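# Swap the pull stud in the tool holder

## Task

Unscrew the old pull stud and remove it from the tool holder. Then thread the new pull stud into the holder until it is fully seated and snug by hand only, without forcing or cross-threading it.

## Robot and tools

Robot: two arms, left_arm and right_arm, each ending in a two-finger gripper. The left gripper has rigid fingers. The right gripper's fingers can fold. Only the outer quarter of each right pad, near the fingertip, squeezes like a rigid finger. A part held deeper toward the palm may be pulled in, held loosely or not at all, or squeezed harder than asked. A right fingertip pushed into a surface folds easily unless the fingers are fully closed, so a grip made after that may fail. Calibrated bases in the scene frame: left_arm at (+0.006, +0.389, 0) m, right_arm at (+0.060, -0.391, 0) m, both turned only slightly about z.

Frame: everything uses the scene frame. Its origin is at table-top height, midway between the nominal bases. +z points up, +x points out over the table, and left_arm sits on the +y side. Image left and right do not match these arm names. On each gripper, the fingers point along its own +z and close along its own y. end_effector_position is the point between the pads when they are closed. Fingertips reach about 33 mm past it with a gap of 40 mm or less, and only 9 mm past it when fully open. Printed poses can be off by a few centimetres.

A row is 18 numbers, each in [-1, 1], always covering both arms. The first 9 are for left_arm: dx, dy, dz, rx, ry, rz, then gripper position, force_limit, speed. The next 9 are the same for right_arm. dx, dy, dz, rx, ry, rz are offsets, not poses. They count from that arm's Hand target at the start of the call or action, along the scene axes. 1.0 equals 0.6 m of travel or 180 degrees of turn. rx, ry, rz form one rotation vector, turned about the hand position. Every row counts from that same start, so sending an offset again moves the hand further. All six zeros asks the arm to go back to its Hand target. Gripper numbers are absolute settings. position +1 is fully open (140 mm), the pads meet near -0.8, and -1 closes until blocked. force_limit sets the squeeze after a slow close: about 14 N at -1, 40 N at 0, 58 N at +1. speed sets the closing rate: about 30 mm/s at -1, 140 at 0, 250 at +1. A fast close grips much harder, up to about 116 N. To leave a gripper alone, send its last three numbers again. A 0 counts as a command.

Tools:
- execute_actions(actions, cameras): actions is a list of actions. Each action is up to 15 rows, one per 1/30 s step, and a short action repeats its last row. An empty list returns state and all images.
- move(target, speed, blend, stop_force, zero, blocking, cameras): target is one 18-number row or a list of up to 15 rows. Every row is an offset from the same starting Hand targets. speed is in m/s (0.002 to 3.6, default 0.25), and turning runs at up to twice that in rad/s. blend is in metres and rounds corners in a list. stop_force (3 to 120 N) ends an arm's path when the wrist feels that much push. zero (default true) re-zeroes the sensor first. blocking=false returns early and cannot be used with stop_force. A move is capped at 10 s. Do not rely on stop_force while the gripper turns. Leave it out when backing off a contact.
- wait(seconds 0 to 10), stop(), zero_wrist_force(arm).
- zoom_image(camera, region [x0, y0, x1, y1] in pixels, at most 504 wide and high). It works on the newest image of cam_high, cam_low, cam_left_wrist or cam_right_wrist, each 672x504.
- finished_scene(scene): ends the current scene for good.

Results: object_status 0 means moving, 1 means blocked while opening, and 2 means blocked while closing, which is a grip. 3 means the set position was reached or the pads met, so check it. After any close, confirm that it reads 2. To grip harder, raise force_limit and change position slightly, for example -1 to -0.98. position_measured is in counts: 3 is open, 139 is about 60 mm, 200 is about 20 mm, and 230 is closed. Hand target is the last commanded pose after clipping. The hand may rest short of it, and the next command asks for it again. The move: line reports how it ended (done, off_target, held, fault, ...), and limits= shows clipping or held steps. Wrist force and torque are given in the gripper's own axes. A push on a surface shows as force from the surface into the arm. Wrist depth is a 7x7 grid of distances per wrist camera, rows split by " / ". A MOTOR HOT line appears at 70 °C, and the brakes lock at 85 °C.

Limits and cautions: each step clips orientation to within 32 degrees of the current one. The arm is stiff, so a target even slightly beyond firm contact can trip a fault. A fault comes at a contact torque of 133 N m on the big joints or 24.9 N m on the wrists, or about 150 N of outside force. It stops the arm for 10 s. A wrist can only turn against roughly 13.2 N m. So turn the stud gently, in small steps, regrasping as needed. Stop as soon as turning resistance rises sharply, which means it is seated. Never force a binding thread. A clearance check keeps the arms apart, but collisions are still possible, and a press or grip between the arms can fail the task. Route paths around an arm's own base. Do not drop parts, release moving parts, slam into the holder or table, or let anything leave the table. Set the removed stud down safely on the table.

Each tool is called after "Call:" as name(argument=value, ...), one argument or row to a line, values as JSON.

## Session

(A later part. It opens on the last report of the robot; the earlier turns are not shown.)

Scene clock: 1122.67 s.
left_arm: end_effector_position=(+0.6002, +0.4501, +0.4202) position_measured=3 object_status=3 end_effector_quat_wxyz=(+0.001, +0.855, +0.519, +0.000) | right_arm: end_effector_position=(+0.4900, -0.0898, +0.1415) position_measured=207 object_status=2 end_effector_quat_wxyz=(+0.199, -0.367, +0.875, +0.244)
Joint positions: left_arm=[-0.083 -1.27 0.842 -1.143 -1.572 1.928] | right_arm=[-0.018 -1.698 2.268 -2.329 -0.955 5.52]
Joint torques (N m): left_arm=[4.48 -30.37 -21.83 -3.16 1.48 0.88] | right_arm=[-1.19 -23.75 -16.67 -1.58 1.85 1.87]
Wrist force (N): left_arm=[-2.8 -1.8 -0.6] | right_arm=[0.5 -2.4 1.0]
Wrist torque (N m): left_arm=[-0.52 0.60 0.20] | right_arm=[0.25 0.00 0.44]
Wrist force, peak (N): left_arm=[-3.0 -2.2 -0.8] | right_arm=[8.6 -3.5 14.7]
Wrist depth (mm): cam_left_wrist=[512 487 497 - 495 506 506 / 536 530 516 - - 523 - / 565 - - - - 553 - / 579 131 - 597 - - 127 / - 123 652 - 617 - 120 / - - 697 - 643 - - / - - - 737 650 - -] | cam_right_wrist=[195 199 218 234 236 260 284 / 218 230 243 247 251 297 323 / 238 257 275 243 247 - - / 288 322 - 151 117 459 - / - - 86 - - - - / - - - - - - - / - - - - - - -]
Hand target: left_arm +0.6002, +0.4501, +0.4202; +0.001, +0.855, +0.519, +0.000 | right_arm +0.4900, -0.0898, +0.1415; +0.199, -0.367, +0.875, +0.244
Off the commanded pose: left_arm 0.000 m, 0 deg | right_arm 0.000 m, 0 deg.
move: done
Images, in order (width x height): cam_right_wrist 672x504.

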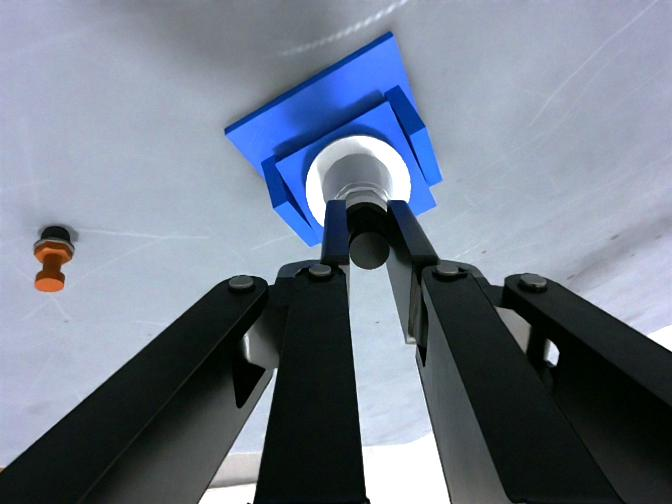

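Call:
move(
  target=[
    [0,0,0,0,0,0,1,1,1,0,0,0,0,0,0,-0.3,0,-0.6],
    [0,0,0,0,0,0,1,1,1,0,0,0,-0.0845,-0.286,0.4015,-0.3,0,-0.6],
    [0,0,0,0,0,0,1,1,1,0,0,0,-0.169,-0.572,0.803,-0.3,0,-0.6],
    [0,0,0,0,0,0,1,1,1,0,0,0,0.0845,0.286,-0.4015,-0.3,0,-0.6],
    [0,0,0,0,0,0,1,1,1,0,0,0,0,0,0,-0.3,0,-0.6],
    [0,0,0,0,0,0,1,1,1,0,0,0,-0.0845,-0.286,0.4015,-0.3,0,-0.6],
    [0,0,0,0,0,0,1,1,1,0,0,0,-0.169,-0.572,0.803,-0.3,0,-0.6],
    [0,0,0,0,0,0,1,1,1,0,0,0,0.0845,0.286,-0.4015,-0.3,0,-0.6],
    [0,0,0,0,0,0,1,1,1,0,0,0,0.0563,0.1907,-0.2677,-0.3,0,-0.6],
  ],
  speed=0.9,
  blend=[0,0.02,0.02,0.02,0.02,0.02,0.02,0.02,0],
  cameras=["cam_right_wrist"],
)

Call:
zoom_image(
  camera="cam_right_wrist",
  region=[290, 150, 450, 310],
)

Scene clock: 1146.53 s.
left_arm: end_effector_position=(+0.6002, +0.4501, +0.4202) position_measured=3 object_status=3 end_effector_quat_wxyz=(+0.001, +0.855, +0.519, +0.000) | right_arm: end_effector_position=(+0.4900, -0.0898, +0.1415) position_measured=167 object_status=3 end_effector_quat_wxyz=(+0.051, +0.121, +0.942, +0.310)
Joint positions: left_arm=[-0.083 -1.27 0.842 -1.143 -1.572 1.928] | right_arm=[-0.018 -1.699 2.269 -2.331 -0.956 -5.996]
Joint torques (N m): left_arm=[4.21 -30.03 -22.11 -3.12 1.51 0.84] | right_arm=[1.37 -12.19 -22.88 -4.69 0.82 -2.28]
Wrist force (N): left_arm=[-2.7 -2.1 -0.5] | right_arm=[1.3 0.4 -1.6]
Wrist torque (N m): left_arm=[-0.58 0.58 0.20] | right_arm=[0.07 -0.22 0.21]
Wrist force, peak (N): left_arm=[-3.0 -2.3 -0.6] | right_arm=[0.7 -2.1 2.9]
Wrist depth (mm): cam_left_wrist=[- - 498 - 508 474 511 / 536 550 534 528 524 529 526 / 562 557 558 559 - - 553 / 588 132 573 573 583 - 133 / - 123 616 638 621 - 120 / - - - - 689 671 - / - - - - 710 742 -] | cam_right_wrist=[189 203 238 275 322 - - / 197 227 245 248 345 - - / 206 240 256 238 - 439 - / - 232 - 153 125 - - / - - 86 - - - 84 / - - - - - - - / - - - - - - -]
Hand target: left_arm +0.6002, +0.4501, +0.4202; +0.001, +0.855, +0.519, +0.000 | right_arm +0.4900, -0.0898, +0.1415; +0.051, +0.121, +0.942, +0.310
Off the commanded pose: left_arm 0.000 m, 0 deg | right_arm 0.000 m, 0 deg.
move: done
Images, in order (width x height): cam_right_wrist 672x504.

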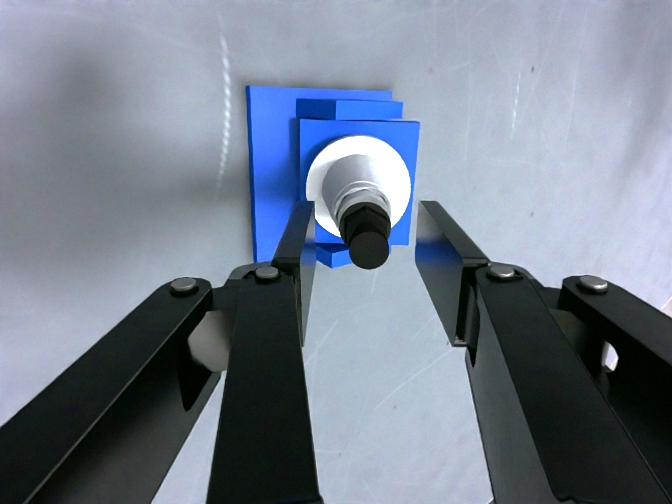

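Scaled by 3.150 from the camera's 672x504 image, which has a finer 960x720 frame.

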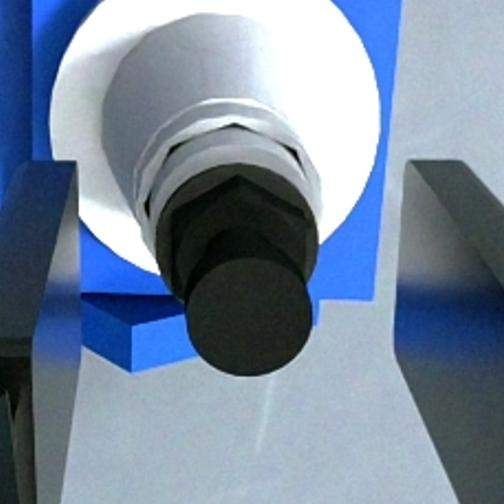

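Call:
move(
  target=[
    [0,0,0,0,0,0,1,1,1,0,0,0,0,0,0,-1,0,-1],
    [0,0,0,0,0,0,1,1,1,0.00014,0.00048,-0.00067,0.0845,0.286,-0.4015,-1,0,-1],
    [0,0,0,0,0,0,1,1,1,0.00028,0.00095,-0.00134,0.169,0.572,-0.803,-1,0,-1],
    [0,0,0,0,0,0,1,1,1,0.00042,0.00143,-0.00201,-0.0845,-0.286,0.4015,-1,0,-1],
    [0,0,0,0,0,0,1,1,1,0.00056,0.00191,-0.00268,0,0,0,-1,0,-1],
  ],
  speed=0.5,
  blend=[0,0.02,0.02,0.02,0],
)

Scene clock: 1164.67 s.
left_arm: end_effector_position=(+0.6002, +0.4501, +0.4202) position_measured=3 object_status=3 end_effector_quat_wxyz=(+0.001, +0.855, +0.519, +0.000) | right_arm: end_effector_position=(+0.4903, -0.0887, +0.1399) position_measured=207 object_status=2 end_effector_quat_wxyz=(+0.051, +0.120, +0.942, +0.310)
Joint positions: left_arm=[-0.083 -1.27 0.842 -1.143 -1.572 1.928] | right_arm=[-0.014 -1.694 2.27 -2.339 -0.957 0.29]
Joint torques (N m): left_arm=[3.76 -30.12 -21.51 -3.27 1.47 0.92] | right_arm=[-3.21 -18.91 -13.87 -1.54 1.94 1.98]
Wrist force (N): left_arm=[-3.0 -1.7 -0.6] | right_arm=[4.0 0.5 -13.9]
Wrist torque (N m): left_arm=[-0.51 0.63 0.20] | right_arm=[0.06 -0.06 0.36]
Wrist force, peak (N): left_arm=[-3.1 -2.1 -0.7] | right_arm=[4.1 0.6 -14.3]
Wrist depth (mm): cam_left_wrist=[- - - 504 466 - 496 / 537 - 530 - - 522 511 / 544 - 557 - - 553 - / 589 131 589 - 597 597 126 / - 152 - 643 631 639 120 / - 683 - 685 673 - - / - 732 - - 652 730 728] | cam_right_wrist=[187 204 230 265 - - 566 / 196 208 243 247 - - 599 / 205 224 257 236 249 - 671 / 216 232 267 150 382 501 - / 223 - 86 - - - - / - - - - - - - / - - - - - - -]
Hand target: left_arm +0.6002, +0.4501, +0.4202; +0.001, +0.855, +0.519, +0.000 | right_arm +0.4903, -0.0887, +0.1399; +0.051, +0.121, +0.942, +0.310
Off the commanded pose: left_arm 0.000 m, 0 deg | right_arm 0.000 m, 0 deg.
move: done

Call:
move(
  target=[
    [0,0,0,0,0,0,1,1,1,0.00014,0.00048,-0.00067,0.0845,0.286,-0.4015,-1,0,-1],
    [0,0,0,0,0,0,1,1,1,0.00028,0.00095,-0.00134,0.169,0.572,-0.803,-1,0,-1],
    [0,0,0,0,0,0,1,1,1,0.00042,0.00143,-0.00201,-0.0845,-0.286,0.4015,-1,0,-1],
    [0,0,0,0,0,0,1,1,1,0.00047,0.00159,-0.00223,-0.0563,-0.1907,0.2677,-1,0,-1],
  ],
  speed=0.5,
  blend=[0.02,0.02,0.02,0],
)

Call:
move(
  target=[
    [0,0,0,0,0,0,1,1,1,0,0,0,0,0,0,-0.3,0,-0.6],
    [0,0,0,0,0,0,1,1,1,0,0,0,-0.0845,-0.286,0.4015,-0.3,0,-0.6],
    [0,0,0,0,0,0,1,1,1,0,0,0,-0.169,-0.572,0.803,-0.3,0,-0.6],
    [0,0,0,0,0,0,1,1,1,0,0,0,0.0845,0.286,-0.4015,-0.3,0,-0.6],
    [0,0,0,0,0,0,1,1,1,0,0,0,0,0,0,-0.3,0,-0.6],
    [0,0,0,0,0,0,1,1,1,0,0,0,-0.0845,-0.286,0.4015,-0.3,0,-0.6],
    [0,0,0,0,0,0,1,1,1,0,0,0,-0.169,-0.572,0.803,-0.3,0,-0.6],
    [0,0,0,0,0,0,1,1,1,0,0,0,0.0845,0.286,-0.4015,-0.3,0,-0.6],
    [0,0,0,0,0,0,1,1,1,0,0,0,0.0563,0.1907,-0.2677,-0.3,0,-0.6],
  ],
  speed=0.9,
  blend=[0,0.02,0.02,0.02,0.02,0.02,0.02,0.02,0],
  cameras=["cam_right_wrist"],
)

Call:
zoom_image(
  camera="cam_right_wrist",
  region=[290, 150, 450, 310],
)

Scene clock: 1182.10 s.
left_arm: end_effector_position=(+0.6002, +0.4501, +0.4202) position_measured=3 object_status=3 end_effector_quat_wxyz=(+0.001, +0.855, +0.519, +0.000) | right_arm: end_effector_position=(+0.4906, -0.0877, +0.1385) position_measured=207 object_status=2 end_effector_quat_wxyz=(+0.199, -0.367, +0.875, +0.244)
Joint positions: left_arm=[-0.083 -1.27 0.842 -1.143 -1.572 1.928] | right_arm=[-0.013 -1.689 2.271 -2.345 -0.956 5.527]
Joint torques (N m): left_arm=[3.99 -30.11 -21.08 -3.36 1.47 0.8] | right_arm=[-0.03 -20.11 -14.51 -1.13 2.3 1.93]
Wrist force (N): left_arm=[-2.6 -1.6 -1.0] | right_arm=[2.2 -0.9 -12.9]
Wrist torque (N m): left_arm=[-0.47 0.55 0.20] | right_arm=[0.14 0.10 0.45]
Wrist force, peak (N): left_arm=[-3.0 -1.9 -0.5] | right_arm=[4.0 0.9 -13.8]
Wrist depth (mm): cam_left_wrist=[501 - 490 - - 502 504 / - 542 520 526 - 499 517 / - 559 542 555 546 551 573 / - 152 597 597 583 601 126 / - 122 633 - - - 120 / - 737 - - 689 - - / - - - - 591 - 723] | cam_right_wrist=[189 198 211 228 245 258 275 / 214 - 238 243 276 - 351 / - - 260 234 264 - 440 / 281 316 - - - - - / - - 86 - - - - / - - - - - - - / - - - - - - -]
Hand target: left_arm +0.6002, +0.4501, +0.4202; +0.001, +0.855, +0.519, +0.000 | right_arm +0.4906, -0.0877, +0.1386; +0.199, -0.367, +0.875, +0.244
Off the commanded pose: left_arm 0.000 m, 0 deg | right_arm 0.000 m, 0 deg.
move: done

Scene clock: 1189.87 s.
left_arm: end_effector_position=(+0.6002, +0.4501, +0.4202) position_measured=3 object_status=3 end_effector_quat_wxyz=(+0.001, +0.855, +0.519, +0.000) | right_arm: end_effector_position=(+0.4906, -0.0877, +0.1386) position_measured=167 object_status=3 end_effector_quat_wxyz=(+0.051, +0.121, +0.942, +0.310)
Joint positions: left_arm=[-0.083 -1.27 0.842 -1.143 -1.572 1.928] | right_arm=[-0.012 -1.689 2.271 -2.346 -0.957 -5.989]
Joint torques (N m): left_arm=[4.06 -29.62 -21.79 -3.45 1.47 0.79] | right_arm=[0.56 -12.56 -22.81 -4.71 0.88 -2.2]
Wrist force (N): left_arm=[-2.5 -1.9 -0.8] | right_arm=[0.6 0.5 -1.5]
Wrist torque (N m): left_arm=[-0.54 0.53 0.21] | right_arm=[0.09 -0.10 0.21]
Wrist force, peak (N): left_arm=[-3.0 -1.7 -0.9] | right_arm=[2.3 -1.0 -12.7]
Wrist depth (mm): cam_left_wrist=[502 501 500 - 497 501 505 / 550 526 - 542 519 - 525 / - 549 550 559 565 576 550 / - 141 - 597 614 582 126 / - 122 - - - - 120 / - - - 679 714 - - / 739 744 - - 624 - -] | cam_right_wrist=[- 208 229 263 294 - 502 / 195 210 248 244 - 398 - / 200 - 255 235 246 - - / - - 117 153 137 102 - / - - 86 379 388 - 84 / - - - - - - - / - - - - - - -]
Hand target: left_arm +0.6002, +0.4501, +0.4202; +0.001, +0.855, +0.519, +0.000 | right_arm +0.4906, -0.0877, +0.1386; +0.051, +0.121, +0.942, +0.310
Off the commanded pose: left_arm 0.000 m, 0 deg | right_arm 0.000 m, 0 deg.
move: done
Images, in order (width x height): cam_right_wrist 672x504.

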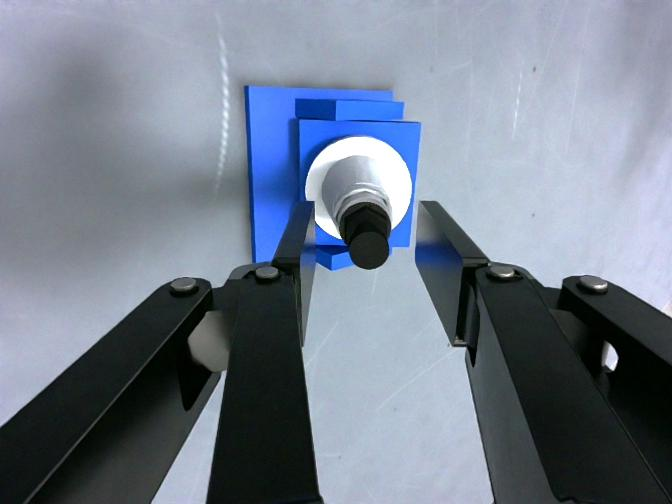

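Scaled by 3.150 from the camera's 672x504 image, which has a finer 960x720 frame.

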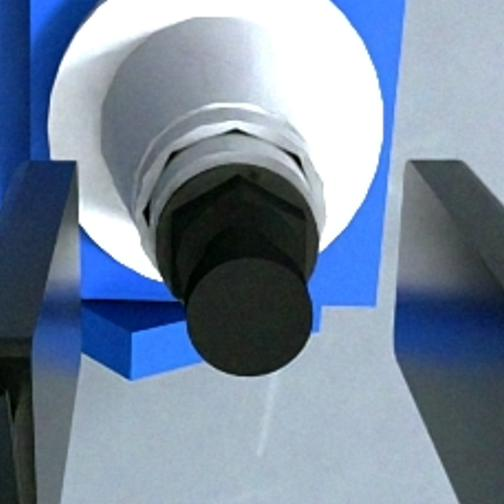

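Call:
move(
  target=[
    [0,0,0,0,0,0,1,1,1,0,0,0,0,0,0,-1,0,-1],
    [0,0,0,0,0,0,1,1,1,0.00014,0.00048,-0.00067,0.0845,0.286,-0.4015,-1,0,-1],
    [0,0,0,0,0,0,1,1,1,0.00028,0.00095,-0.00134,0.169,0.572,-0.803,-1,0,-1],
    [0,0,0,0,0,0,1,1,1,0.00042,0.00143,-0.00201,-0.0845,-0.286,0.4015,-1,0,-1],
    [0,0,0,0,0,0,1,1,1,0.00056,0.00191,-0.00268,0,0,0,-1,0,-1],
  ],
  speed=0.5,
  blend=[0,0.02,0.02,0.02,0],
  cameras=["cam_right_wrist"],
)

Call:
zoom_image(
  camera="cam_right_wrist",
  region=[290, 150, 450, 310],
)

Scene clock: 1207.80 s.
left_arm: end_effector_position=(+0.6002, +0.4501, +0.4202) position_measured=3 object_status=3 end_effector_quat_wxyz=(+0.001, +0.855, +0.519, +0.000) | right_arm: end_effector_position=(+0.4909, -0.0866, +0.1369) position_measured=207 object_status=2 end_effector_quat_wxyz=(+0.051, +0.120, +0.942, +0.310)
Joint positions: left_arm=[-0.083 -1.27 0.842 -1.143 -1.572 1.928] | right_arm=[-0.009 -1.684 2.273 -2.355 -0.958 0.297]
Joint torques (N m): left_arm=[3.96 -30.38 -21.87 -3.45 1.62 0.78] | right_arm=[-2.89 -19.21 -14.51 -1.57 1.96 1.93]
Wrist force (N): left_arm=[-2.7 -1.8 -0.7] | right_arm=[4.6 0.4 -14.6]
Wrist torque (N m): left_arm=[-0.52 0.57 0.20] | right_arm=[0.10 -0.15 0.36]
Wrist force, peak (N): left_arm=[-3.0 -2.0 -0.9] | right_arm=[4.6 0.4 -14.6]
Wrist depth (mm): cam_left_wrist=[504 501 477 498 536 497 - / 546 526 540 526 506 520 523 / 566 553 - 539 588 526 558 / 577 141 592 - 585 - 133 / - 141 629 638 626 643 120 / - 710 691 650 661 661 677 / - - - - 650 728 -] | cam_right_wrist=[187 202 227 262 300 - - / - 212 240 251 300 372 - / 202 222 252 234 - - - / 213 230 267 151 116 453 685 / 219 - 86 - - - - / - - - - - - - / - - - - - - -]
Hand target: left_arm +0.6002, +0.4501, +0.4202; +0.001, +0.855, +0.519, +0.000 | right_arm +0.4910, -0.0866, +0.1369; +0.051, +0.121, +0.942, +0.310
Off the commanded pose: left_arm 0.000 m, 0 deg | right_arm 0.000 m, 0 deg.
move: done
Images, in order (width x height): cam_right_wrist 672x504.

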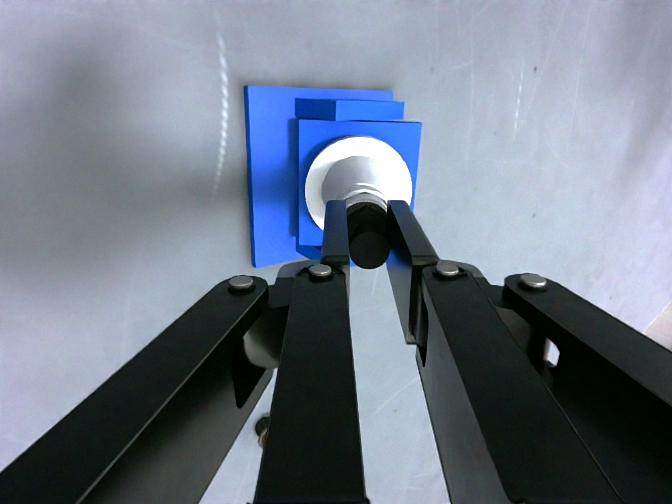

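Scaled by 3.150 from the camera's 672x504 image, which has a finer 960x720 frame.

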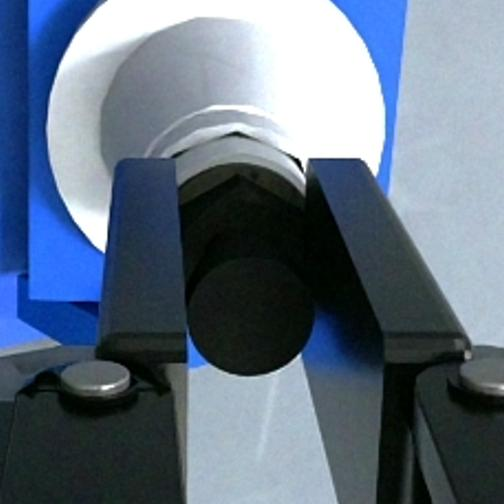

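Call:
zero_wrist_force(
  arm="right_arm",
)

Call:
move(
  target=[
    [0,0,0,0,0,0,1,1,1,0.00014,0.00048,-0.00067,0.0845,0.286,-0.4015,-1,0,-1],
    [0,0,0,0,0,0,1,1,1,0.00023,0.00079,-0.00111,0.1408,0.4767,-0.669,-1,0,-1],
  ],
  speed=0.4,
  blend=[0.02,0],
)

Wrist force sensor zeroed.

Scene clock: 1215.40 s.
left_arm: end_effector_position=(+0.6002, +0.4501, +0.4202) position_measured=3 object_status=3 end_effector_quat_wxyz=(+0.001, +0.855, +0.519, +0.000) | right_arm: end_effector_position=(+0.4911, -0.0861, +0.1363) position_measured=207 object_status=2 end_effector_quat_wxyz=(-0.286, +0.941, +0.128, +0.128)
Joint positions: left_arm=[-0.083 -1.27 0.842 -1.143 -1.572 1.928] | right_arm=[-0.007 -1.681 2.27 -2.354 -0.959 2.916]
Joint torques (N m): left_arm=[4.65 -30.31 -21.39 -3.56 1.55 0.89] | right_arm=[3.82 -20.49 -9.11 -0.98 -0.33 1.73]
Wrist force (N, zeroed by zero_wrist_force on right_arm): left_arm=[-2.8 -1.5 -0.3] | right_arm=[-1.1 0.4 7.8]
Wrist torque (N m, zeroed by zero_wrist_force on right_arm): left_arm=[-0.47 0.60 0.19] | right_arm=[0.06 0.31 -0.14]
Wrist force, peak (N, zeroed by zero_wrist_force on right_arm): left_arm=[-3.1 -2.0 -0.8] | right_arm=[-4.9 0.9 10.0]
Wrist depth (mm): cam_left_wrist=[496 510 511 520 495 - 492 / - 509 - 526 547 526 525 / - 579 568 565 539 561 - / - 141 - 588 - 572 126 / - 123 - - 633 614 120 / - 669 - 671 685 - - / - - - 732 647 - -] | cam_right_wrist=[- 429 - 313 282 - 218 / 518 425 368 310 266 - 219 / 511 435 340 232 254 242 - / - 442 - - 261 248 215 / - - 86 - - - 214 / - - - - - - - / - - - - - - -]
Hand target: left_arm +0.6002, +0.4501, +0.4202; +0.001, +0.855, +0.519, +0.000 | right_arm +0.4911, -0.0861, +0.1363; -0.286, +0.941, +0.127, +0.128
Off the commanded pose: left_arm 0.000 m, 0 deg | right_arm 0.000 m, 0 deg.
move: done

Call:
move(
  target=[0,0,0,0,0,0,1,1,1,0.00008,0.00029,-0.0004,0.0423,0.143,-0.2008,-1,0,-1],
  speed=0.25,
)

Scene clock: 1221.33 s.
left_arm: end_effector_position=(+0.6002, +0.4501, +0.4202) position_measured=3 object_status=3 end_effector_quat_wxyz=(+0.001, +0.855, +0.519, +0.000) | right_arm: end_effector_position=(+0.4912, -0.0860, +0.1360) position_measured=207 object_status=2 end_effector_quat_wxyz=(-0.314, +0.918, -0.242, +0.009)
Joint positions: left_arm=[-0.083 -1.27 0.842 -1.143 -1.572 1.928] | right_arm=[-0.007 -1.681 2.271 -2.355 -0.958 3.701]
Joint torques (N m): left_arm=[4.6 -29.79 -21.83 -3.6 1.42 0.87] | right_arm=[9.17 -19.85 -9.69 -0.73 -0.4 1.13]
Wrist force (N, zeroed by zero_wrist_force on right_arm): left_arm=[-2.5 -1.5 -0.6] | right_arm=[-0.6 -1.4 5.1]
Wrist torque (N m, zeroed by zero_wrist_force on right_arm): left_arm=[-0.46 0.54 0.20] | right_arm=[0.03 0.33 -0.04]
Wrist force, peak (N, zeroed by zero_wrist_force on right_arm): left_arm=[-3.2 -1.9 -0.7] | right_arm=[-0.9 0.3 9.5]
Wrist depth (mm): cam_left_wrist=[502 509 523 498 502 508 506 / 536 526 515 510 515 528 528 / - - 558 568 558 551 562 / - 141 594 - 591 594 133 / - 122 636 - 629 - 120 / - 679 - 667 693 - - / 735 756 - 721 626 - -] | cam_right_wrist=[- 370 - 257 232 211 182 / - - - 242 240 224 196 / 699 463 - 230 254 235 202 / 889 - 437 151 260 - 226 / - - 86 - - - 226 / - - - - - - - / - - - - - - -]
Hand target: left_arm +0.6002, +0.4501, +0.4202; +0.001, +0.855, +0.519, +0.000 | right_arm +0.4911, -0.0859, +0.1360; -0.314, +0.918, -0.242, +0.009
Off the commanded pose: left_arm 0.000 m, 0 deg | right_arm 0.000 m, 0 deg.
move: done

Call:
move(
  target=[0,0,0,0,0,0,1,1,1,0.00004,0.00014,-0.0002,0.0282,0.0953,-0.1338,-1,0,-1],
  speed=0.2,
)

Scene clock: 1226.33 s.
left_arm: end_effector_position=(+0.6002, +0.4501, +0.4202) position_measured=3 object_status=3 end_effector_quat_wxyz=(+0.001, +0.855, +0.519, +0.000) | right_arm: end_effector_position=(+0.4912, -0.0859, +0.1359) position_measured=207 object_status=2 end_effector_quat_wxyz=(-0.306, +0.824, -0.472, -0.073)
Joint positions: left_arm=[-0.083 -1.27 0.842 -1.143 -1.572 1.928] | right_arm=[-0.007 -1.68 2.272 -2.356 -0.957 4.225]
Joint torques (N m): left_arm=[4.83 -30.23 -22.06 -3.68 1.41 0.81] | right_arm=[10.39 -20.43 -11.51 -1.94 -0.13 0.2]
Wrist force (N, zeroed by zero_wrist_force on right_arm): left_arm=[-2.6 -1.8 -0.6] | right_arm=[-1.3 -2.3 4.6]
Wrist torque (N m, zeroed by zero_wrist_force on right_arm): left_arm=[-0.52 0.55 0.20] | right_arm=[0.12 0.38 0.02]
Wrist force, peak (N, zeroed by zero_wrist_force on right_arm): left_arm=[-3.2 -1.7 -0.6] | right_arm=[-0.6 -0.5 7.8]
Wrist depth (mm): cam_left_wrist=[508 497 511 - 490 506 504 / 535 - 549 539 - 505 - / 562 561 555 561 - 570 - / 595 152 592 - 600 - 127 / - 141 - 633 636 633 120 / - - 699 673 675 673 679 / - - 725 - 633 730 -] | cam_right_wrist=[348 304 268 238 217 197 183 / 403 - 301 242 239 221 201 / - - - 230 252 245 219 / - - - 152 - 301 248 / - - 86 - - - 275 / - - - - - - - / - - - - - - -]
Hand target: left_arm +0.6002, +0.4501, +0.4202; +0.001, +0.855, +0.519, +0.000 | right_arm +0.4912, -0.0859, +0.1359; -0.306, +0.824, -0.472, -0.073
Off the commanded pose: left_arm 0.000 m, 0 deg | right_arm 0.000 m, 0 deg.
move: done

Call:
move(
  target=[0,0,0,0,0,0,1,1,1,0.00005,0.00016,-0.00022,0.0282,0.0953,-0.1338,-1,0,-1],
  speed=0.2,
  cameras=["cam_right_wrist"],
)

Call:
zoom_image(
  camera="cam_right_wrist",
  region=[310, 160, 430, 280],
)

Scene clock: 1235.77 s.
left_arm: end_effector_position=(+0.6002, +0.4501, +0.4202) position_measured=3 object_status=3 end_effector_quat_wxyz=(+0.001, +0.855, +0.519, +0.000) | right_arm: end_effector_position=(+0.4912, -0.0858, +0.1358) position_measured=207 object_status=2 end_effector_quat_wxyz=(-0.277, +0.674, -0.669, -0.150)
Joint positions: left_arm=[-0.083 -1.27 0.842 -1.143 -1.572 1.928] | right_arm=[-0.007 -1.68 2.273 -2.358 -0.957 4.749]
Joint torques (N m): left_arm=[4.14 -30.45 -21.66 -3.84 1.51 0.84] | right_arm=[8.37 -18.08 -9.93 -2.03 -0.8 0.74]
Wrist force (N, zeroed by zero_wrist_force on right_arm): left_arm=[-2.5 -1.4 -0.5] | right_arm=[-4.9 0.7 -1.6]
Wrist torque (N m, zeroed by zero_wrist_force on right_arm): left_arm=[-0.45 0.54 0.20] | right_arm=[0.09 0.27 -0.38]
Wrist force, peak (N, zeroed by zero_wrist_force on right_arm): left_arm=[-3.1 -2.0 -0.9] | right_arm=[0.2 -3.2 7.9]
Wrist depth (mm): cam_left_wrist=[507 501 509 498 489 486 505 / - 534 528 516 519 - 526 / - 539 - - - 557 553 / - 141 - 636 - - 133 / - 123 - - 679 - 110 / - - - 669 716 - - / - - - - 647 - -] | cam_right_wrist=[255 237 230 222 215 203 202 / 301 - 275 242 238 232 223 / - - 303 230 246 275 262 / - - - - - - 328 / 1807 - 86 - - - 382 / - - - - - - - / - - - - - - -]
Hand target: left_arm +0.6002, +0.4501, +0.4202; +0.001, +0.855, +0.519, +0.000 | right_arm +0.4912, -0.0858, +0.1358; -0.277, +0.673, -0.669, -0.150
Off the commanded pose: left_arm 0.000 m, 0 deg | right_arm 0.000 m, 0 deg.
move: done
Images, in order (width x height): cam_right_wrist 672x504.

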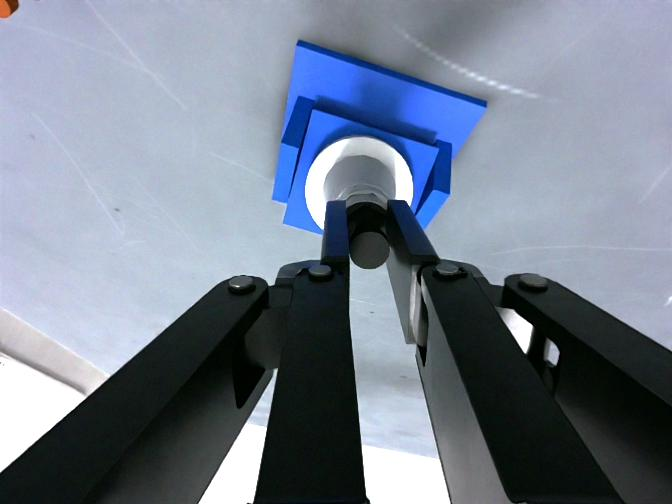

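Scaled by 4.200 from the camera's 672x504 image, which has a finer 960x720 frame.

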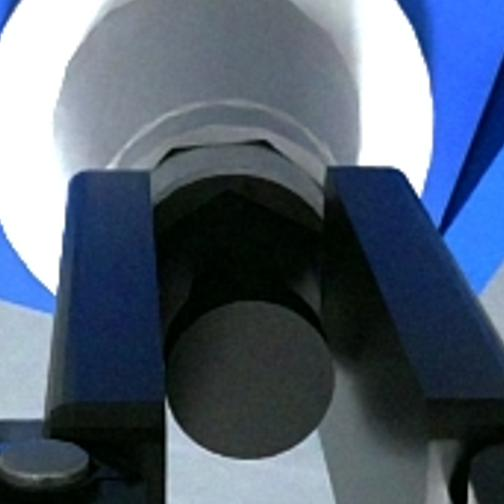

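Call:
move(
  target=[0,0,0,0,0,0,1,1,1,0,0,0,0.0141,0.0477,-0.0669,-1,0,-1],
  speed=0.15,
)

Scene clock: 1240.80 s.
left_arm: end_effector_position=(+0.6002, +0.4501, +0.4202) position_measured=3 object_status=3 end_effector_quat_wxyz=(+0.001, +0.855, +0.519, +0.000) | right_arm: end_effector_position=(+0.4912, -0.0858, +0.1358) position_measured=207 object_status=2 end_effector_quat_wxyz=(+0.255, -0.580, +0.751, +0.184)
Joint positions: left_arm=[-0.083 -1.27 0.842 -1.143 -1.572 1.928] | right_arm=[-0.007 -1.68 2.273 -2.359 -0.957 5.011]
Joint torques (N m): left_arm=[4.68 -29.77 -21.96 -3.73 1.45 0.82] | right_arm=[6.57 -20.42 -10.44 -2.92 -1.24 -0.7]
Wrist force (N, zeroed by zero_wrist_force on right_arm): left_arm=[-2.6 -1.7 -0.9] | right_arm=[-6.5 -1.4 8.1]
Wrist torque (N m, zeroed by zero_wrist_force on right_arm): left_arm=[-0.50 0.55 0.20] | right_arm=[0.16 0.20 -0.47]
Wrist force, peak (N, zeroed by zero_wrist_force on right_arm): left_arm=[-2.9 -2.0 -0.8] | right_arm=[-7.6 -4.7 12.4]
Wrist depth (mm): cam_left_wrist=[- - - - 498 - - / 530 - - 542 - 526 522 / - 554 555 585 - 558 553 / 585 141 633 588 591 580 133 / - 131 608 636 643 - 120 / - 703 677 699 677 - - / - - 756 749 647 730 -] | cam_right_wrist=[- 225 219 218 210 216 - / - 260 250 240 243 244 247 / - - 291 231 240 - - / - - 386 - 367 421 362 / - - 86 - - - - / - - - - - - - / - - - - - - -]
Hand target: left_arm +0.6002, +0.4501, +0.4202; +0.001, +0.855, +0.519, +0.000 | right_arm +0.4912, -0.0858, +0.1358; +0.255, -0.580, +0.751, +0.184
Off the commanded pose: left_arm 0.000 m, 0 deg | right_arm 0.000 m, 0 deg.
move: done

Call:
move(
  target=[0,0,0,0,0,0,1,1,1,0.00003,0.0001,-0.00013,0.0141,0.0477,-0.0669,-1,0,-1],
  speed=0.15,
  cameras=["cam_right_wrist"],
)

Call:
zoom_image(
  camera="cam_right_wrist",
  region=[320, 180, 410, 270],
)

Scene clock: 1249.90 s.
left_arm: end_effector_position=(+0.6002, +0.4501, +0.4202) position_measured=3 object_status=3 end_effector_quat_wxyz=(+0.001, +0.855, +0.519, +0.000) | right_arm: end_effector_position=(+0.4912, -0.0857, +0.1357) position_measured=207 object_status=2 end_effector_quat_wxyz=(+0.229, -0.477, +0.820, +0.216)
Joint positions: left_arm=[-0.083 -1.27 0.842 -1.143 -1.572 1.928] | right_arm=[-0.007 -1.68 2.273 -2.36 -0.957 5.274]
Joint torques (N m): left_arm=[4.31 -30.12 -21.74 -3.82 1.38 0.92] | right_arm=[7.78 -17.6 -10.2 -3.04 -0.45 -0.9]
Wrist force (N, zeroed by zero_wrist_force on right_arm): left_arm=[-2.6 -1.7 -0.8] | right_arm=[-4.6 -0.5 4.6]
Wrist torque (N m, zeroed by zero_wrist_force on right_arm): left_arm=[-0.51 0.56 0.21] | right_arm=[0.10 0.12 -0.30]
Wrist force, peak (N, zeroed by zero_wrist_force on right_arm): left_arm=[-3.0 -2.1 -0.8] | right_arm=[-7.7 -5.8 12.1]
Wrist depth (mm): cam_left_wrist=[501 505 506 517 498 498 495 / 530 534 529 526 522 518 502 / 559 553 559 555 554 - 550 / - 141 597 - 595 - 133 / - 122 592 639 - - 120 / - 706 679 697 710 - - / 721 725 - - 656 754 719] | cam_right_wrist=[198 204 213 217 225 234 243 / - 239 239 241 247 274 283 / - - 254 232 248 - - / - - 354 149 - - 417 / - - 86 - - - - / - - - - - - - / - - - - - - -]
Hand target: left_arm +0.6002, +0.4501, +0.4202; +0.001, +0.855, +0.519, +0.000 | right_arm +0.4912, -0.0857, +0.1357; +0.229, -0.477, +0.820, +0.216
Off the commanded pose: left_arm 0.000 m, 0 deg | right_arm 0.000 m, 0 deg.
move: done
Images, in order (width x height): cam_right_wrist 672x504.

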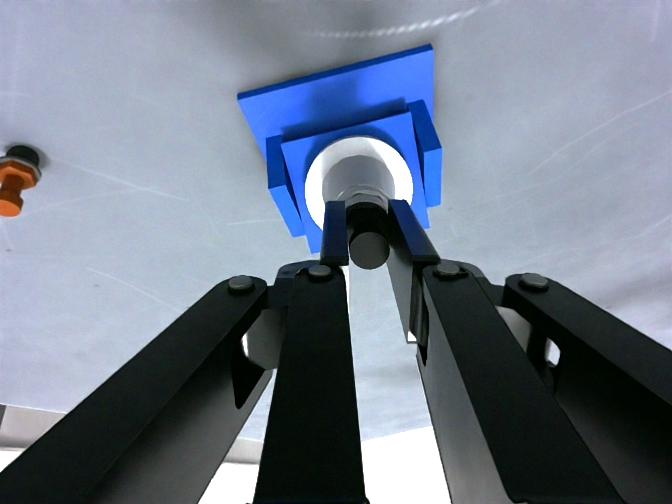

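Scaled by 5.600 from the camera's 672x504 image, which has a finer 960x720 frame.

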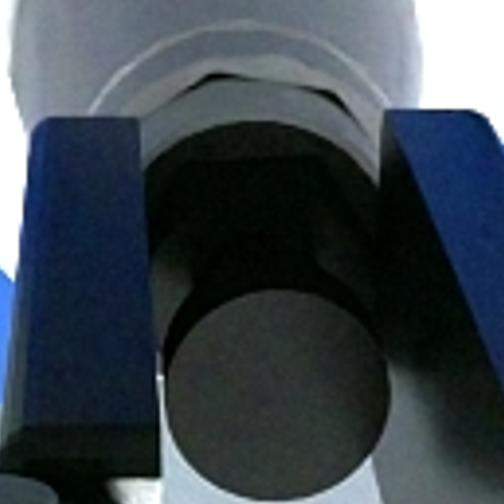

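Call:
zoom_image(
  camera="cam_right_wrist",
  region=[344, 196, 392, 244],
)

Scaled by 10.500 from the camera's 672x504 image, which has a finer 960x720 frame.

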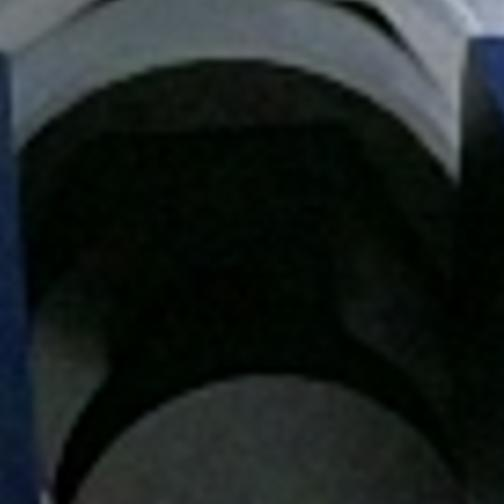

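Call:
move(
  target=[
    [0,0,0,0,0,0,1,1,1,0,0,0,0,0,0,-0.3,0,-0.9],
    [0,0,0,0,0,0,1,1,1,0,0,0,-0.0845,-0.286,0.4015,-0.3,0,-0.9],
  ],
  speed=0.4,
  cameras=["cam_right_wrist"],
)

Call:
zoom_image(
  camera="cam_right_wrist",
  region=[316, 170, 420, 274],
)

Scene clock: 1272.63 s.
left_arm: end_effector_position=(+0.6002, +0.4501, +0.4202) position_measured=3 object_status=3 end_effector_quat_wxyz=(+0.001, +0.855, +0.519, +0.000) | right_arm: end_effector_position=(+0.4912, -0.0857, +0.1357) position_measured=167 object_status=3 end_effector_quat_wxyz=(-0.314, +0.918, -0.242, +0.008)
Joint positions: left_arm=[-0.083 -1.27 0.842 -1.143 -1.572 1.928] | right_arm=[-0.007 -1.679 2.271 -2.356 -0.958 3.702]
Joint torques (N m): left_arm=[4.08 -29.73 -22.11 -3.83 1.47 0.75] | right_arm=[-5.99 -13.56 -24.12 -4.58 2.16 -2.32]
Wrist force (N, zeroed by zero_wrist_force on right_arm): left_arm=[-2.7 -1.6 -0.5] | right_arm=[-4.7 1.3 13.9]
Wrist torque (N m, zeroed by zero_wrist_force on right_arm): left_arm=[-0.47 0.59 0.20] | right_arm=[0.11 0.25 -0.18]
Wrist force, peak (N, zeroed by zero_wrist_force on right_arm): left_arm=[-3.1 -2.0 -0.8] | right_arm=[-5.3 -2.5 14.3]
Wrist depth (mm): cam_left_wrist=[502 501 502 - 550 - 499 / 530 537 536 525 528 509 528 / - 555 - - - 585 550 / - 141 - - 580 580 133 / - 122 626 - 661 619 120 / - - 667 - 697 622 - / - - - - 710 - -] | cam_right_wrist=[- 381 301 270 229 204 185 / - - 344 240 239 223 196 / 693 - 379 231 251 229 207 / 745 - - 166 143 - 215 / - - 86 382 339 - 84 / - - - - - - - / - - - - - - -]
Hand target: left_arm +0.6002, +0.4501, +0.4202; +0.001, +0.855, +0.519, +0.000 | right_arm +0.4912, -0.0857, +0.1357; -0.314, +0.918, -0.242, +0.008
Off the commanded pose: left_arm 0.000 m, 0 deg | right_arm 0.000 m, 0 deg.
move: done
Images, in order (width x height): cam_right_wrist 672x504.

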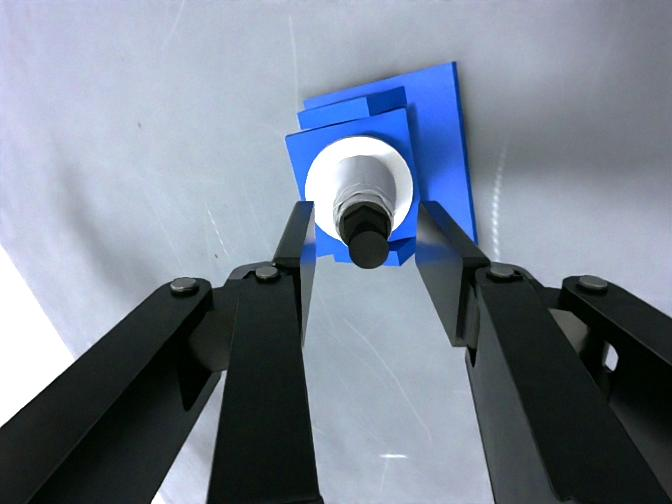

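Scaled by 4.846 from the camera's 672x504 image, which has a finer 960x720 frame.

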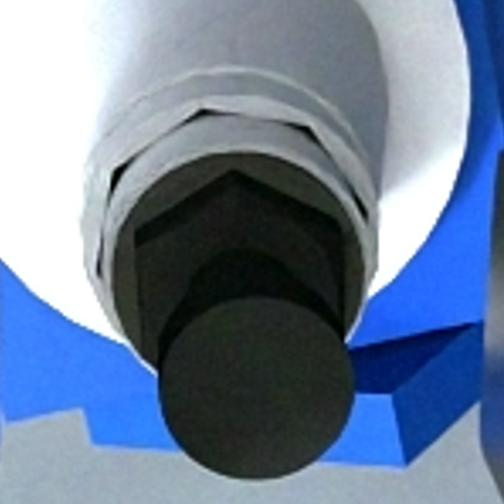

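Call:
move(
  target=[0,0,0,0,0,0,1,1,1,0,0,0,0,0,0,-1,0.6,-1],
)

Call:
wait(
  seconds=0.5,
)

Call:
zero_wrist_force(
  arm="right_arm",
)

Call:
move(
  target=[0,0,0,0,0,0,1,1,1,0,0,0,0.0056,0.0191,-0.0268,-1,0.6,-1],
  speed=0.15,
)

Scene clock: 1282.73 s.
left_arm: end_effector_position=(+0.6002, +0.4501, +0.4202) position_measured=3 object_status=3 end_effector_quat_wxyz=(+0.001, +0.855, +0.519, +0.000) | right_arm: end_effector_position=(+0.4912, -0.0857, +0.1357) position_measured=208 object_status=0 end_effector_quat_wxyz=(-0.314, +0.918, -0.242, +0.008)
Joint positions: left_arm=[-0.083 -1.27 0.842 -1.143 -1.572 1.928] | right_arm=[-0.007 -1.679 2.271 -2.356 -0.958 3.702]
Joint torques (N m): left_arm=[4.04 -29.97 -22.16 -3.91 1.53 0.77] | right_arm=[-4.93 -15.75 -16.19 -1.06 -0.59 -1.53]
Wrist force (N, zeroed by zero_wrist_force on right_arm): left_arm=[-2.3 -1.8 -0.8] | right_arm=[-8.8 -0.6 -3.7]
Wrist torque (N m, zeroed by zero_wrist_force on right_arm): left_arm=[-0.52 0.50 0.20] | right_arm=[0.02 0.12 -0.34]
Wrist force, peak (N, zeroed by zero_wrist_force on right_arm): left_arm=[-3.0 -2.2 -0.8] | right_arm=[-4.8 0.9 14.2]
Wrist depth (mm): cam_left_wrist=[501 518 479 500 498 515 498 / 541 520 528 535 530 525 534 / 563 545 559 536 554 565 549 / - 141 589 594 589 582 133 / - 123 - 622 634 - 120 / - 691 679 - 687 659 - / 721 - - 732 673 - 749] | cam_right_wrist=[- - - 268 230 206 185 / - - - 241 238 225 195 / 681 - - 231 252 237 206 / - - - - 264 250 215 / - - 86 - - - 226 / - - - - - - - / - - - - - - -]
Hand target: left_arm +0.6002, +0.4501, +0.4202; +0.001, +0.855, +0.519, +0.000 | right_arm +0.4912, -0.0857, +0.1357; -0.314, +0.918, -0.242, +0.008
Off the commanded pose: left_arm 0.000 m, 0 deg | right_arm 0.000 m, 0 deg.
move: done

Scene clock: 1283.23 s.
left_arm: end_effector_position=(+0.6002, +0.4501, +0.4202) position_measured=3 object_status=3 end_effector_quat_wxyz=(+0.001, +0.855, +0.519, +0.000) | right_arm: end_effector_position=(+0.4912, -0.0857, +0.1357) position_measured=208 object_status=2 end_effector_quat_wxyz=(-0.314, +0.918, -0.242, +0.008)
Joint positions: left_arm=[-0.083 -1.27 0.842 -1.143 -1.572 1.928] | right_arm=[-0.007 -1.679 2.271 -2.356 -0.958 3.702]
Joint torques (N m): left_arm=[4.49 -30.79 -21.96 -4.01 1.48 0.76] | right_arm=[-4.18 -11.73 -16.32 -0.95 -0.54 -1.15]
Wrist force (N, zeroed by zero_wrist_force on right_arm): left_arm=[-2.8 -1.8 -0.8] | right_arm=[-9.3 -0.5 -3.9]
Wrist torque (N m, zeroed by zero_wrist_force on right_arm): left_arm=[-0.52 0.59 0.20] | right_arm=[0.06 0.22 -0.34]
Wrist force, peak (N, zeroed by zero_wrist_force on right_arm): left_arm=[-3.0 -2.1 -0.7] | right_arm=[-9.3 -0.5 -3.9]
Wrist depth (mm): cam_left_wrist=[485 - 504 506 525 - - / 530 528 530 - 541 532 532 / - - - 616 565 555 557 / - 131 - - 586 589 133 / - 152 633 - - 627 120 / - - 677 - 679 650 - / - 776 - 756 658 - 728] | cam_right_wrist=[- - 314 261 230 212 186 / - - - 243 238 221 196 / - 485 - 236 254 229 208 / - - - 151 265 249 - / 1616 - 86 - - - 227 / - - - - - - - / - - - - - - -]
Hand target: left_arm +0.6002, +0.4501, +0.4202; +0.001, +0.855, +0.519, +0.000 | right_arm +0.4912, -0.0857, +0.1357; -0.314, +0.918, -0.242, +0.008
Tool commands: left_gripper/position=+1.0 left_gripper/force_limit=+1.0 left_gripper/speed=+1.0 right_gripper/position=-1.0 right_gripper/force_limit=+0.6 right_gripper/speed=-1.0
Off the commanded pose: left_arm 0.000 m, 0 deg | right_arm 0.000 m, 0 deg.
wait: 0.50 s; at rest by 0.17 s

Wrist force sensor zeroed.

Scene clock: 1284.10 s.
left_arm: end_effector_position=(+0.6002, +0.4501, +0.4202) position_measured=3 object_status=3 end_effector_quat_wxyz=(+0.001, +0.855, +0.519, +0.000) | right_arm: end_effector_position=(+0.4912, -0.0857, +0.1357) position_measured=208 object_status=2 end_effector_quat_wxyz=(-0.314, +0.904, -0.290, -0.008)
Joint positions: left_arm=[-0.083 -1.27 0.842 -1.143 -1.572 1.928] | right_arm=[-0.007 -1.679 2.271 -2.356 -0.958 3.807]
Joint torques (N m): left_arm=[4.23 -29.96 -22.17 -3.93 1.41 0.85] | right_arm=[5.17 -10.65 -19.77 -3.95 -1.71 -1.24]
Wrist force (N, zeroed by zero_wrist_force on right_arm): left_arm=[-2.8 -1.8 -0.5] | right_arm=[2.3 -0.6 11.3]
Wrist torque (N m, zeroed by zero_wrist_force on right_arm): left_arm=[-0.51 0.58 0.20] | right_arm=[0.06 -0.01 -0.33]
Wrist force, peak (N, zeroed by zero_wrist_force on right_arm): left_arm=[-3.1 -1.7 -0.8] | right_arm=[2.9 -0.4 12.7]
Wrist depth (mm): cam_left_wrist=[507 506 - 512 492 499 - / 530 - 526 525 529 515 - / - - 562 - 553 - 551 / - 141 - - 605 594 132 / - 123 - 614 641 - 120 / - - - - 683 - 673 / - - - 817 723 769 703] | cam_right_wrist=[442 379 - - 237 202 183 / 517 - - 241 240 218 195 / - - 413 231 252 243 208 / - - 431 149 267 250 225 / - - 86 - - - 235 / - - - - - - - / - - - - - - -]
Hand target: left_arm +0.6002, +0.4501, +0.4202; +0.001, +0.855, +0.519, +0.000 | right_arm +0.4912, -0.0857, +0.1357; -0.314, +0.904, -0.290, -0.008
Off the commanded pose: left_arm 0.000 m, 0 deg | right_arm 0.000 m, 0 deg.
move: done

Call:
move(
  target=[0,0,0,0,0,0,1,1,1,0,0,0,0.00376,0.0127,-0.0178,-1,0.6,-1],
  speed=0.15,
)

Call:
move(
  target=[0,0,0,0,0,0,1,1,1,0,0,0,0.00376,0.0127,-0.0178,-1,0.6,-1],
  speed=0.15,
  cameras=["cam_right_wrist"],
)

Call:
zoom_image(
  camera="cam_right_wrist",
  region=[320, 170, 420, 270],
)

Scene clock: 1295.57 s.
left_arm: end_effector_position=(+0.6002, +0.4501, +0.4202) position_measured=3 object_status=3 end_effector_quat_wxyz=(+0.001, +0.855, +0.519, +0.000) | right_arm: end_effector_position=(+0.4912, -0.0857, +0.1357) position_measured=208 object_status=2 end_effector_quat_wxyz=(-0.314, +0.893, -0.321, -0.019)
Joint positions: left_arm=[-0.083 -1.27 0.842 -1.143 -1.572 1.928] | right_arm=[-0.007 -1.679 2.271 -2.356 -0.958 3.877]
Joint torques (N m): left_arm=[4.82 -30.41 -22.57 -3.8 1.46 0.75] | right_arm=[-5.49 -12.79 -12.37 -3.95 0.97 -2.47]
Wrist force (N, zeroed by zero_wrist_force on right_arm): left_arm=[-2.7 -2.0 -0.7] | right_arm=[2.8 -1.1 15.2]
Wrist torque (N m, zeroed by zero_wrist_force on right_arm): left_arm=[-0.56 0.57 0.21] | right_arm=[0.09 0.00 -0.39]
Wrist force, peak (N, zeroed by zero_wrist_force on right_arm): left_arm=[-3.0 -2.0 -0.9] | right_arm=[2.7 -1.3 15.4]
Wrist depth (mm): cam_left_wrist=[- - 500 - 493 - 502 / - 529 524 534 508 537 526 / - - - 540 555 547 565 / 588 130 594 595 - - 127 / - 152 - 626 - 650 115 / - - - 697 685 - - / - 737 - - 643 - -] | cam_right_wrist=[- 341 299 257 225 201 182 / - - 325 242 239 218 196 / 699 - - 234 253 - 209 / 731 509 500 151 - 252 227 / - - 86 - - - 239 / - - - - - - - / - - - - - - -]
Hand target: left_arm +0.6002, +0.4501, +0.4202; +0.001, +0.855, +0.519, +0.000 | right_arm +0.4912, -0.0857, +0.1357; -0.314, +0.893, -0.321, -0.019
Off the commanded pose: left_arm 0.000 m, 0 deg | right_arm 0.000 m, 0 deg.
move: done

Scene clock: 1296.33 s.
left_arm: end_effector_position=(+0.6002, +0.4501, +0.4202) position_measured=3 object_status=3 end_effector_quat_wxyz=(+0.001, +0.855, +0.519, +0.000) | right_arm: end_effector_position=(+0.4912, -0.0857, +0.1357) position_measured=208 object_status=2 end_effector_quat_wxyz=(-0.313, +0.882, -0.352, -0.030)
Joint positions: left_arm=[-0.083 -1.27 0.842 -1.143 -1.572 1.928] | right_arm=[-0.007 -1.679 2.271 -2.356 -0.958 3.946]
Joint torques (N m): left_arm=[4.26 -29.75 -21.44 -3.9 1.45 0.78] | right_arm=[0.75 -10.03 -11.47 -3.66 0.41 -2.35]
Wrist force (N, zeroed by zero_wrist_force on right_arm): left_arm=[-2.9 -2.0 -0.7] | right_arm=[3.3 -1.5 16.1]
Wrist torque (N m, zeroed by zero_wrist_force on right_arm): left_arm=[-0.55 0.61 0.20] | right_arm=[0.13 0.06 -0.37]
Wrist force, peak (N, zeroed by zero_wrist_force on right_arm): left_arm=[-2.9 -1.8 -0.9] | right_arm=[4.2 -1.4 18.1]
Wrist depth (mm): cam_left_wrist=[489 502 495 - 505 496 499 / 541 524 531 541 528 531 516 / 557 572 - - 561 537 553 / - 132 595 - 585 588 133 / - 122 - - 647 629 120 / - 654 673 645 663 631 - / - - 719 - 737 721 -] | cam_right_wrist=[384 357 286 253 224 200 184 / - - - 238 240 218 195 / 591 - 380 234 253 234 210 / 876 - 429 - 266 258 234 / - - 86 - - - 244 / - - - - - - - / - - - - - - -]
Hand target: left_arm +0.6002, +0.4501, +0.4202; +0.001, +0.855, +0.519, +0.000 | right_arm +0.4912, -0.0857, +0.1357; -0.313, +0.882, -0.352, -0.030
Off the commanded pose: left_arm 0.000 m, 0 deg | right_arm 0.000 m, 0 deg.
move: done
Images, in order (width x height): cam_right_wrist 672x504.

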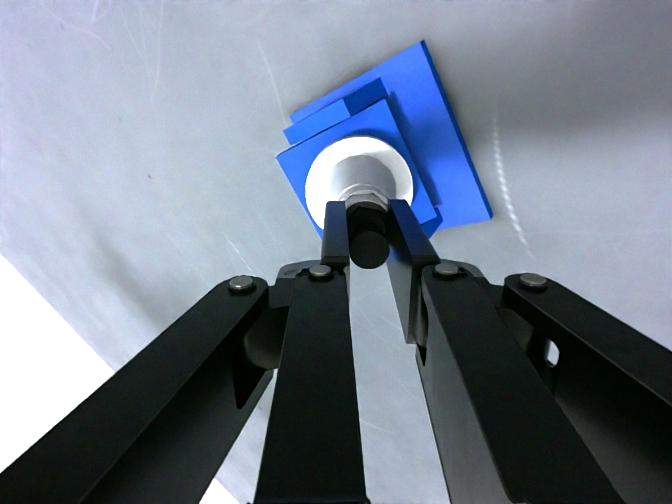

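Scaled by 5.040 from the camera's 672x504 image, which has a finer 960x720 frame.

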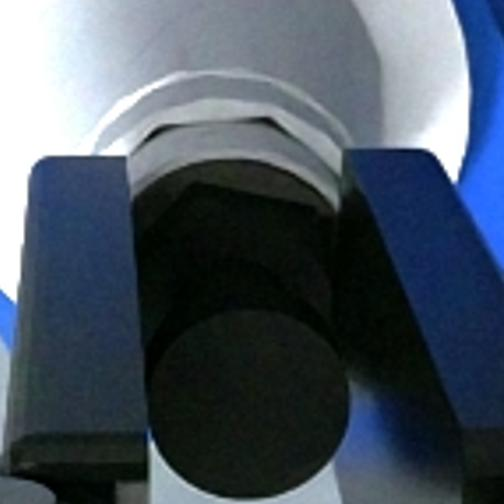

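Call:
move(
  target=[
    [0,0,0,0,0,0,1,1,1,0,0,0,0,0,0,-0.3,0,-0.9],
    [0,0,0,0,0,0,1,1,1,0.00023,0.00076,-0.00107,-0.0131,-0.0445,0.0625,-0.3,0,-0.9],
  ],
  speed=0.15,
  cameras=["cam_right_wrist"],
)

Call:
zoom_image(
  camera="cam_right_wrist",
  region=[316, 170, 420, 274],
)

Scene clock: 1323.50 s.
left_arm: end_effector_position=(+0.6002, +0.4501, +0.4202) position_measured=3 object_status=3 end_effector_quat_wxyz=(+0.001, +0.855, +0.519, +0.000) | right_arm: end_effector_position=(+0.4913, -0.0852, +0.1350) position_measured=167 object_status=3 end_effector_quat_wxyz=(-0.314, +0.918, -0.242, +0.008)
Joint positions: left_arm=[-0.083 -1.27 0.842 -1.143 -1.572 1.928] | right_arm=[-0.005 -1.677 2.271 -2.359 -0.958 3.703]
Joint torques (N m): left_arm=[4.08 -30.47 -21.75 -3.95 1.43 0.98] | right_arm=[-6.65 -10.65 -22.61 -1.78 3.5 0.69]
Wrist force (N, zeroed by zero_wrist_force on right_arm): left_arm=[-2.5 -1.6 -0.8] | right_arm=[4.5 1.4 18.0]
Wrist torque (N m, zeroed by zero_wrist_force on right_arm): left_arm=[-0.49 0.54 0.20] | right_arm=[-0.01 0.06 0.16]
Wrist force, peak (N, zeroed by zero_wrist_force on right_arm): left_arm=[-3.0 -2.0 -0.7] | right_arm=[3.5 -1.6 21.1]
Wrist depth (mm): cam_left_wrist=[502 - - 504 501 - 498 / - 525 554 531 536 544 546 / 589 561 554 551 575 - - / - 141 591 597 - - 126 / - 122 697 641 627 636 120 / - 679 - - 658 725 - / - - - - 638 725 -] | cam_right_wrist=[488 - 307 265 229 205 186 / - - 348 240 239 212 199 / - - 360 229 251 - 210 / - 565 - 152 143 - 212 / - - - - - - 85 / - - - - - - - / - - - - - - -]
Hand target: left_arm +0.6002, +0.4501, +0.4202; +0.001, +0.855, +0.519, +0.000 | right_arm +0.4913, -0.0852, +0.1351; -0.314, +0.918, -0.242, +0.008
Off the commanded pose: left_arm 0.000 m, 0 deg | right_arm 0.000 m, 0 deg.
move: done
Images, in order (width x height): cam_right_wrist 672x504.

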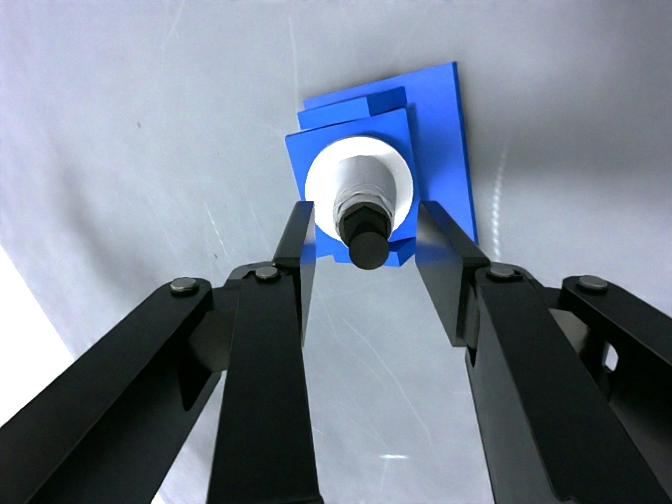

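Scaled by 4.846 from the camera's 672x504 image, which has a finer 960x720 frame.

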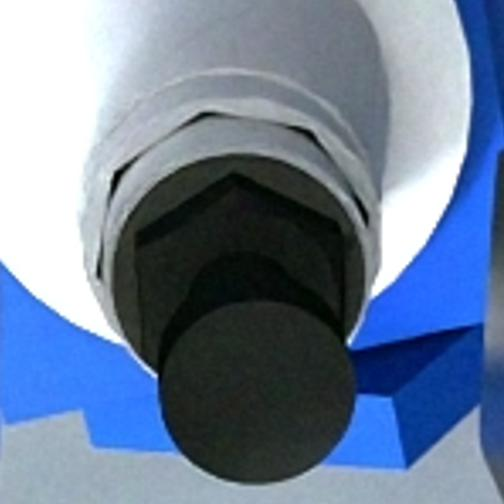

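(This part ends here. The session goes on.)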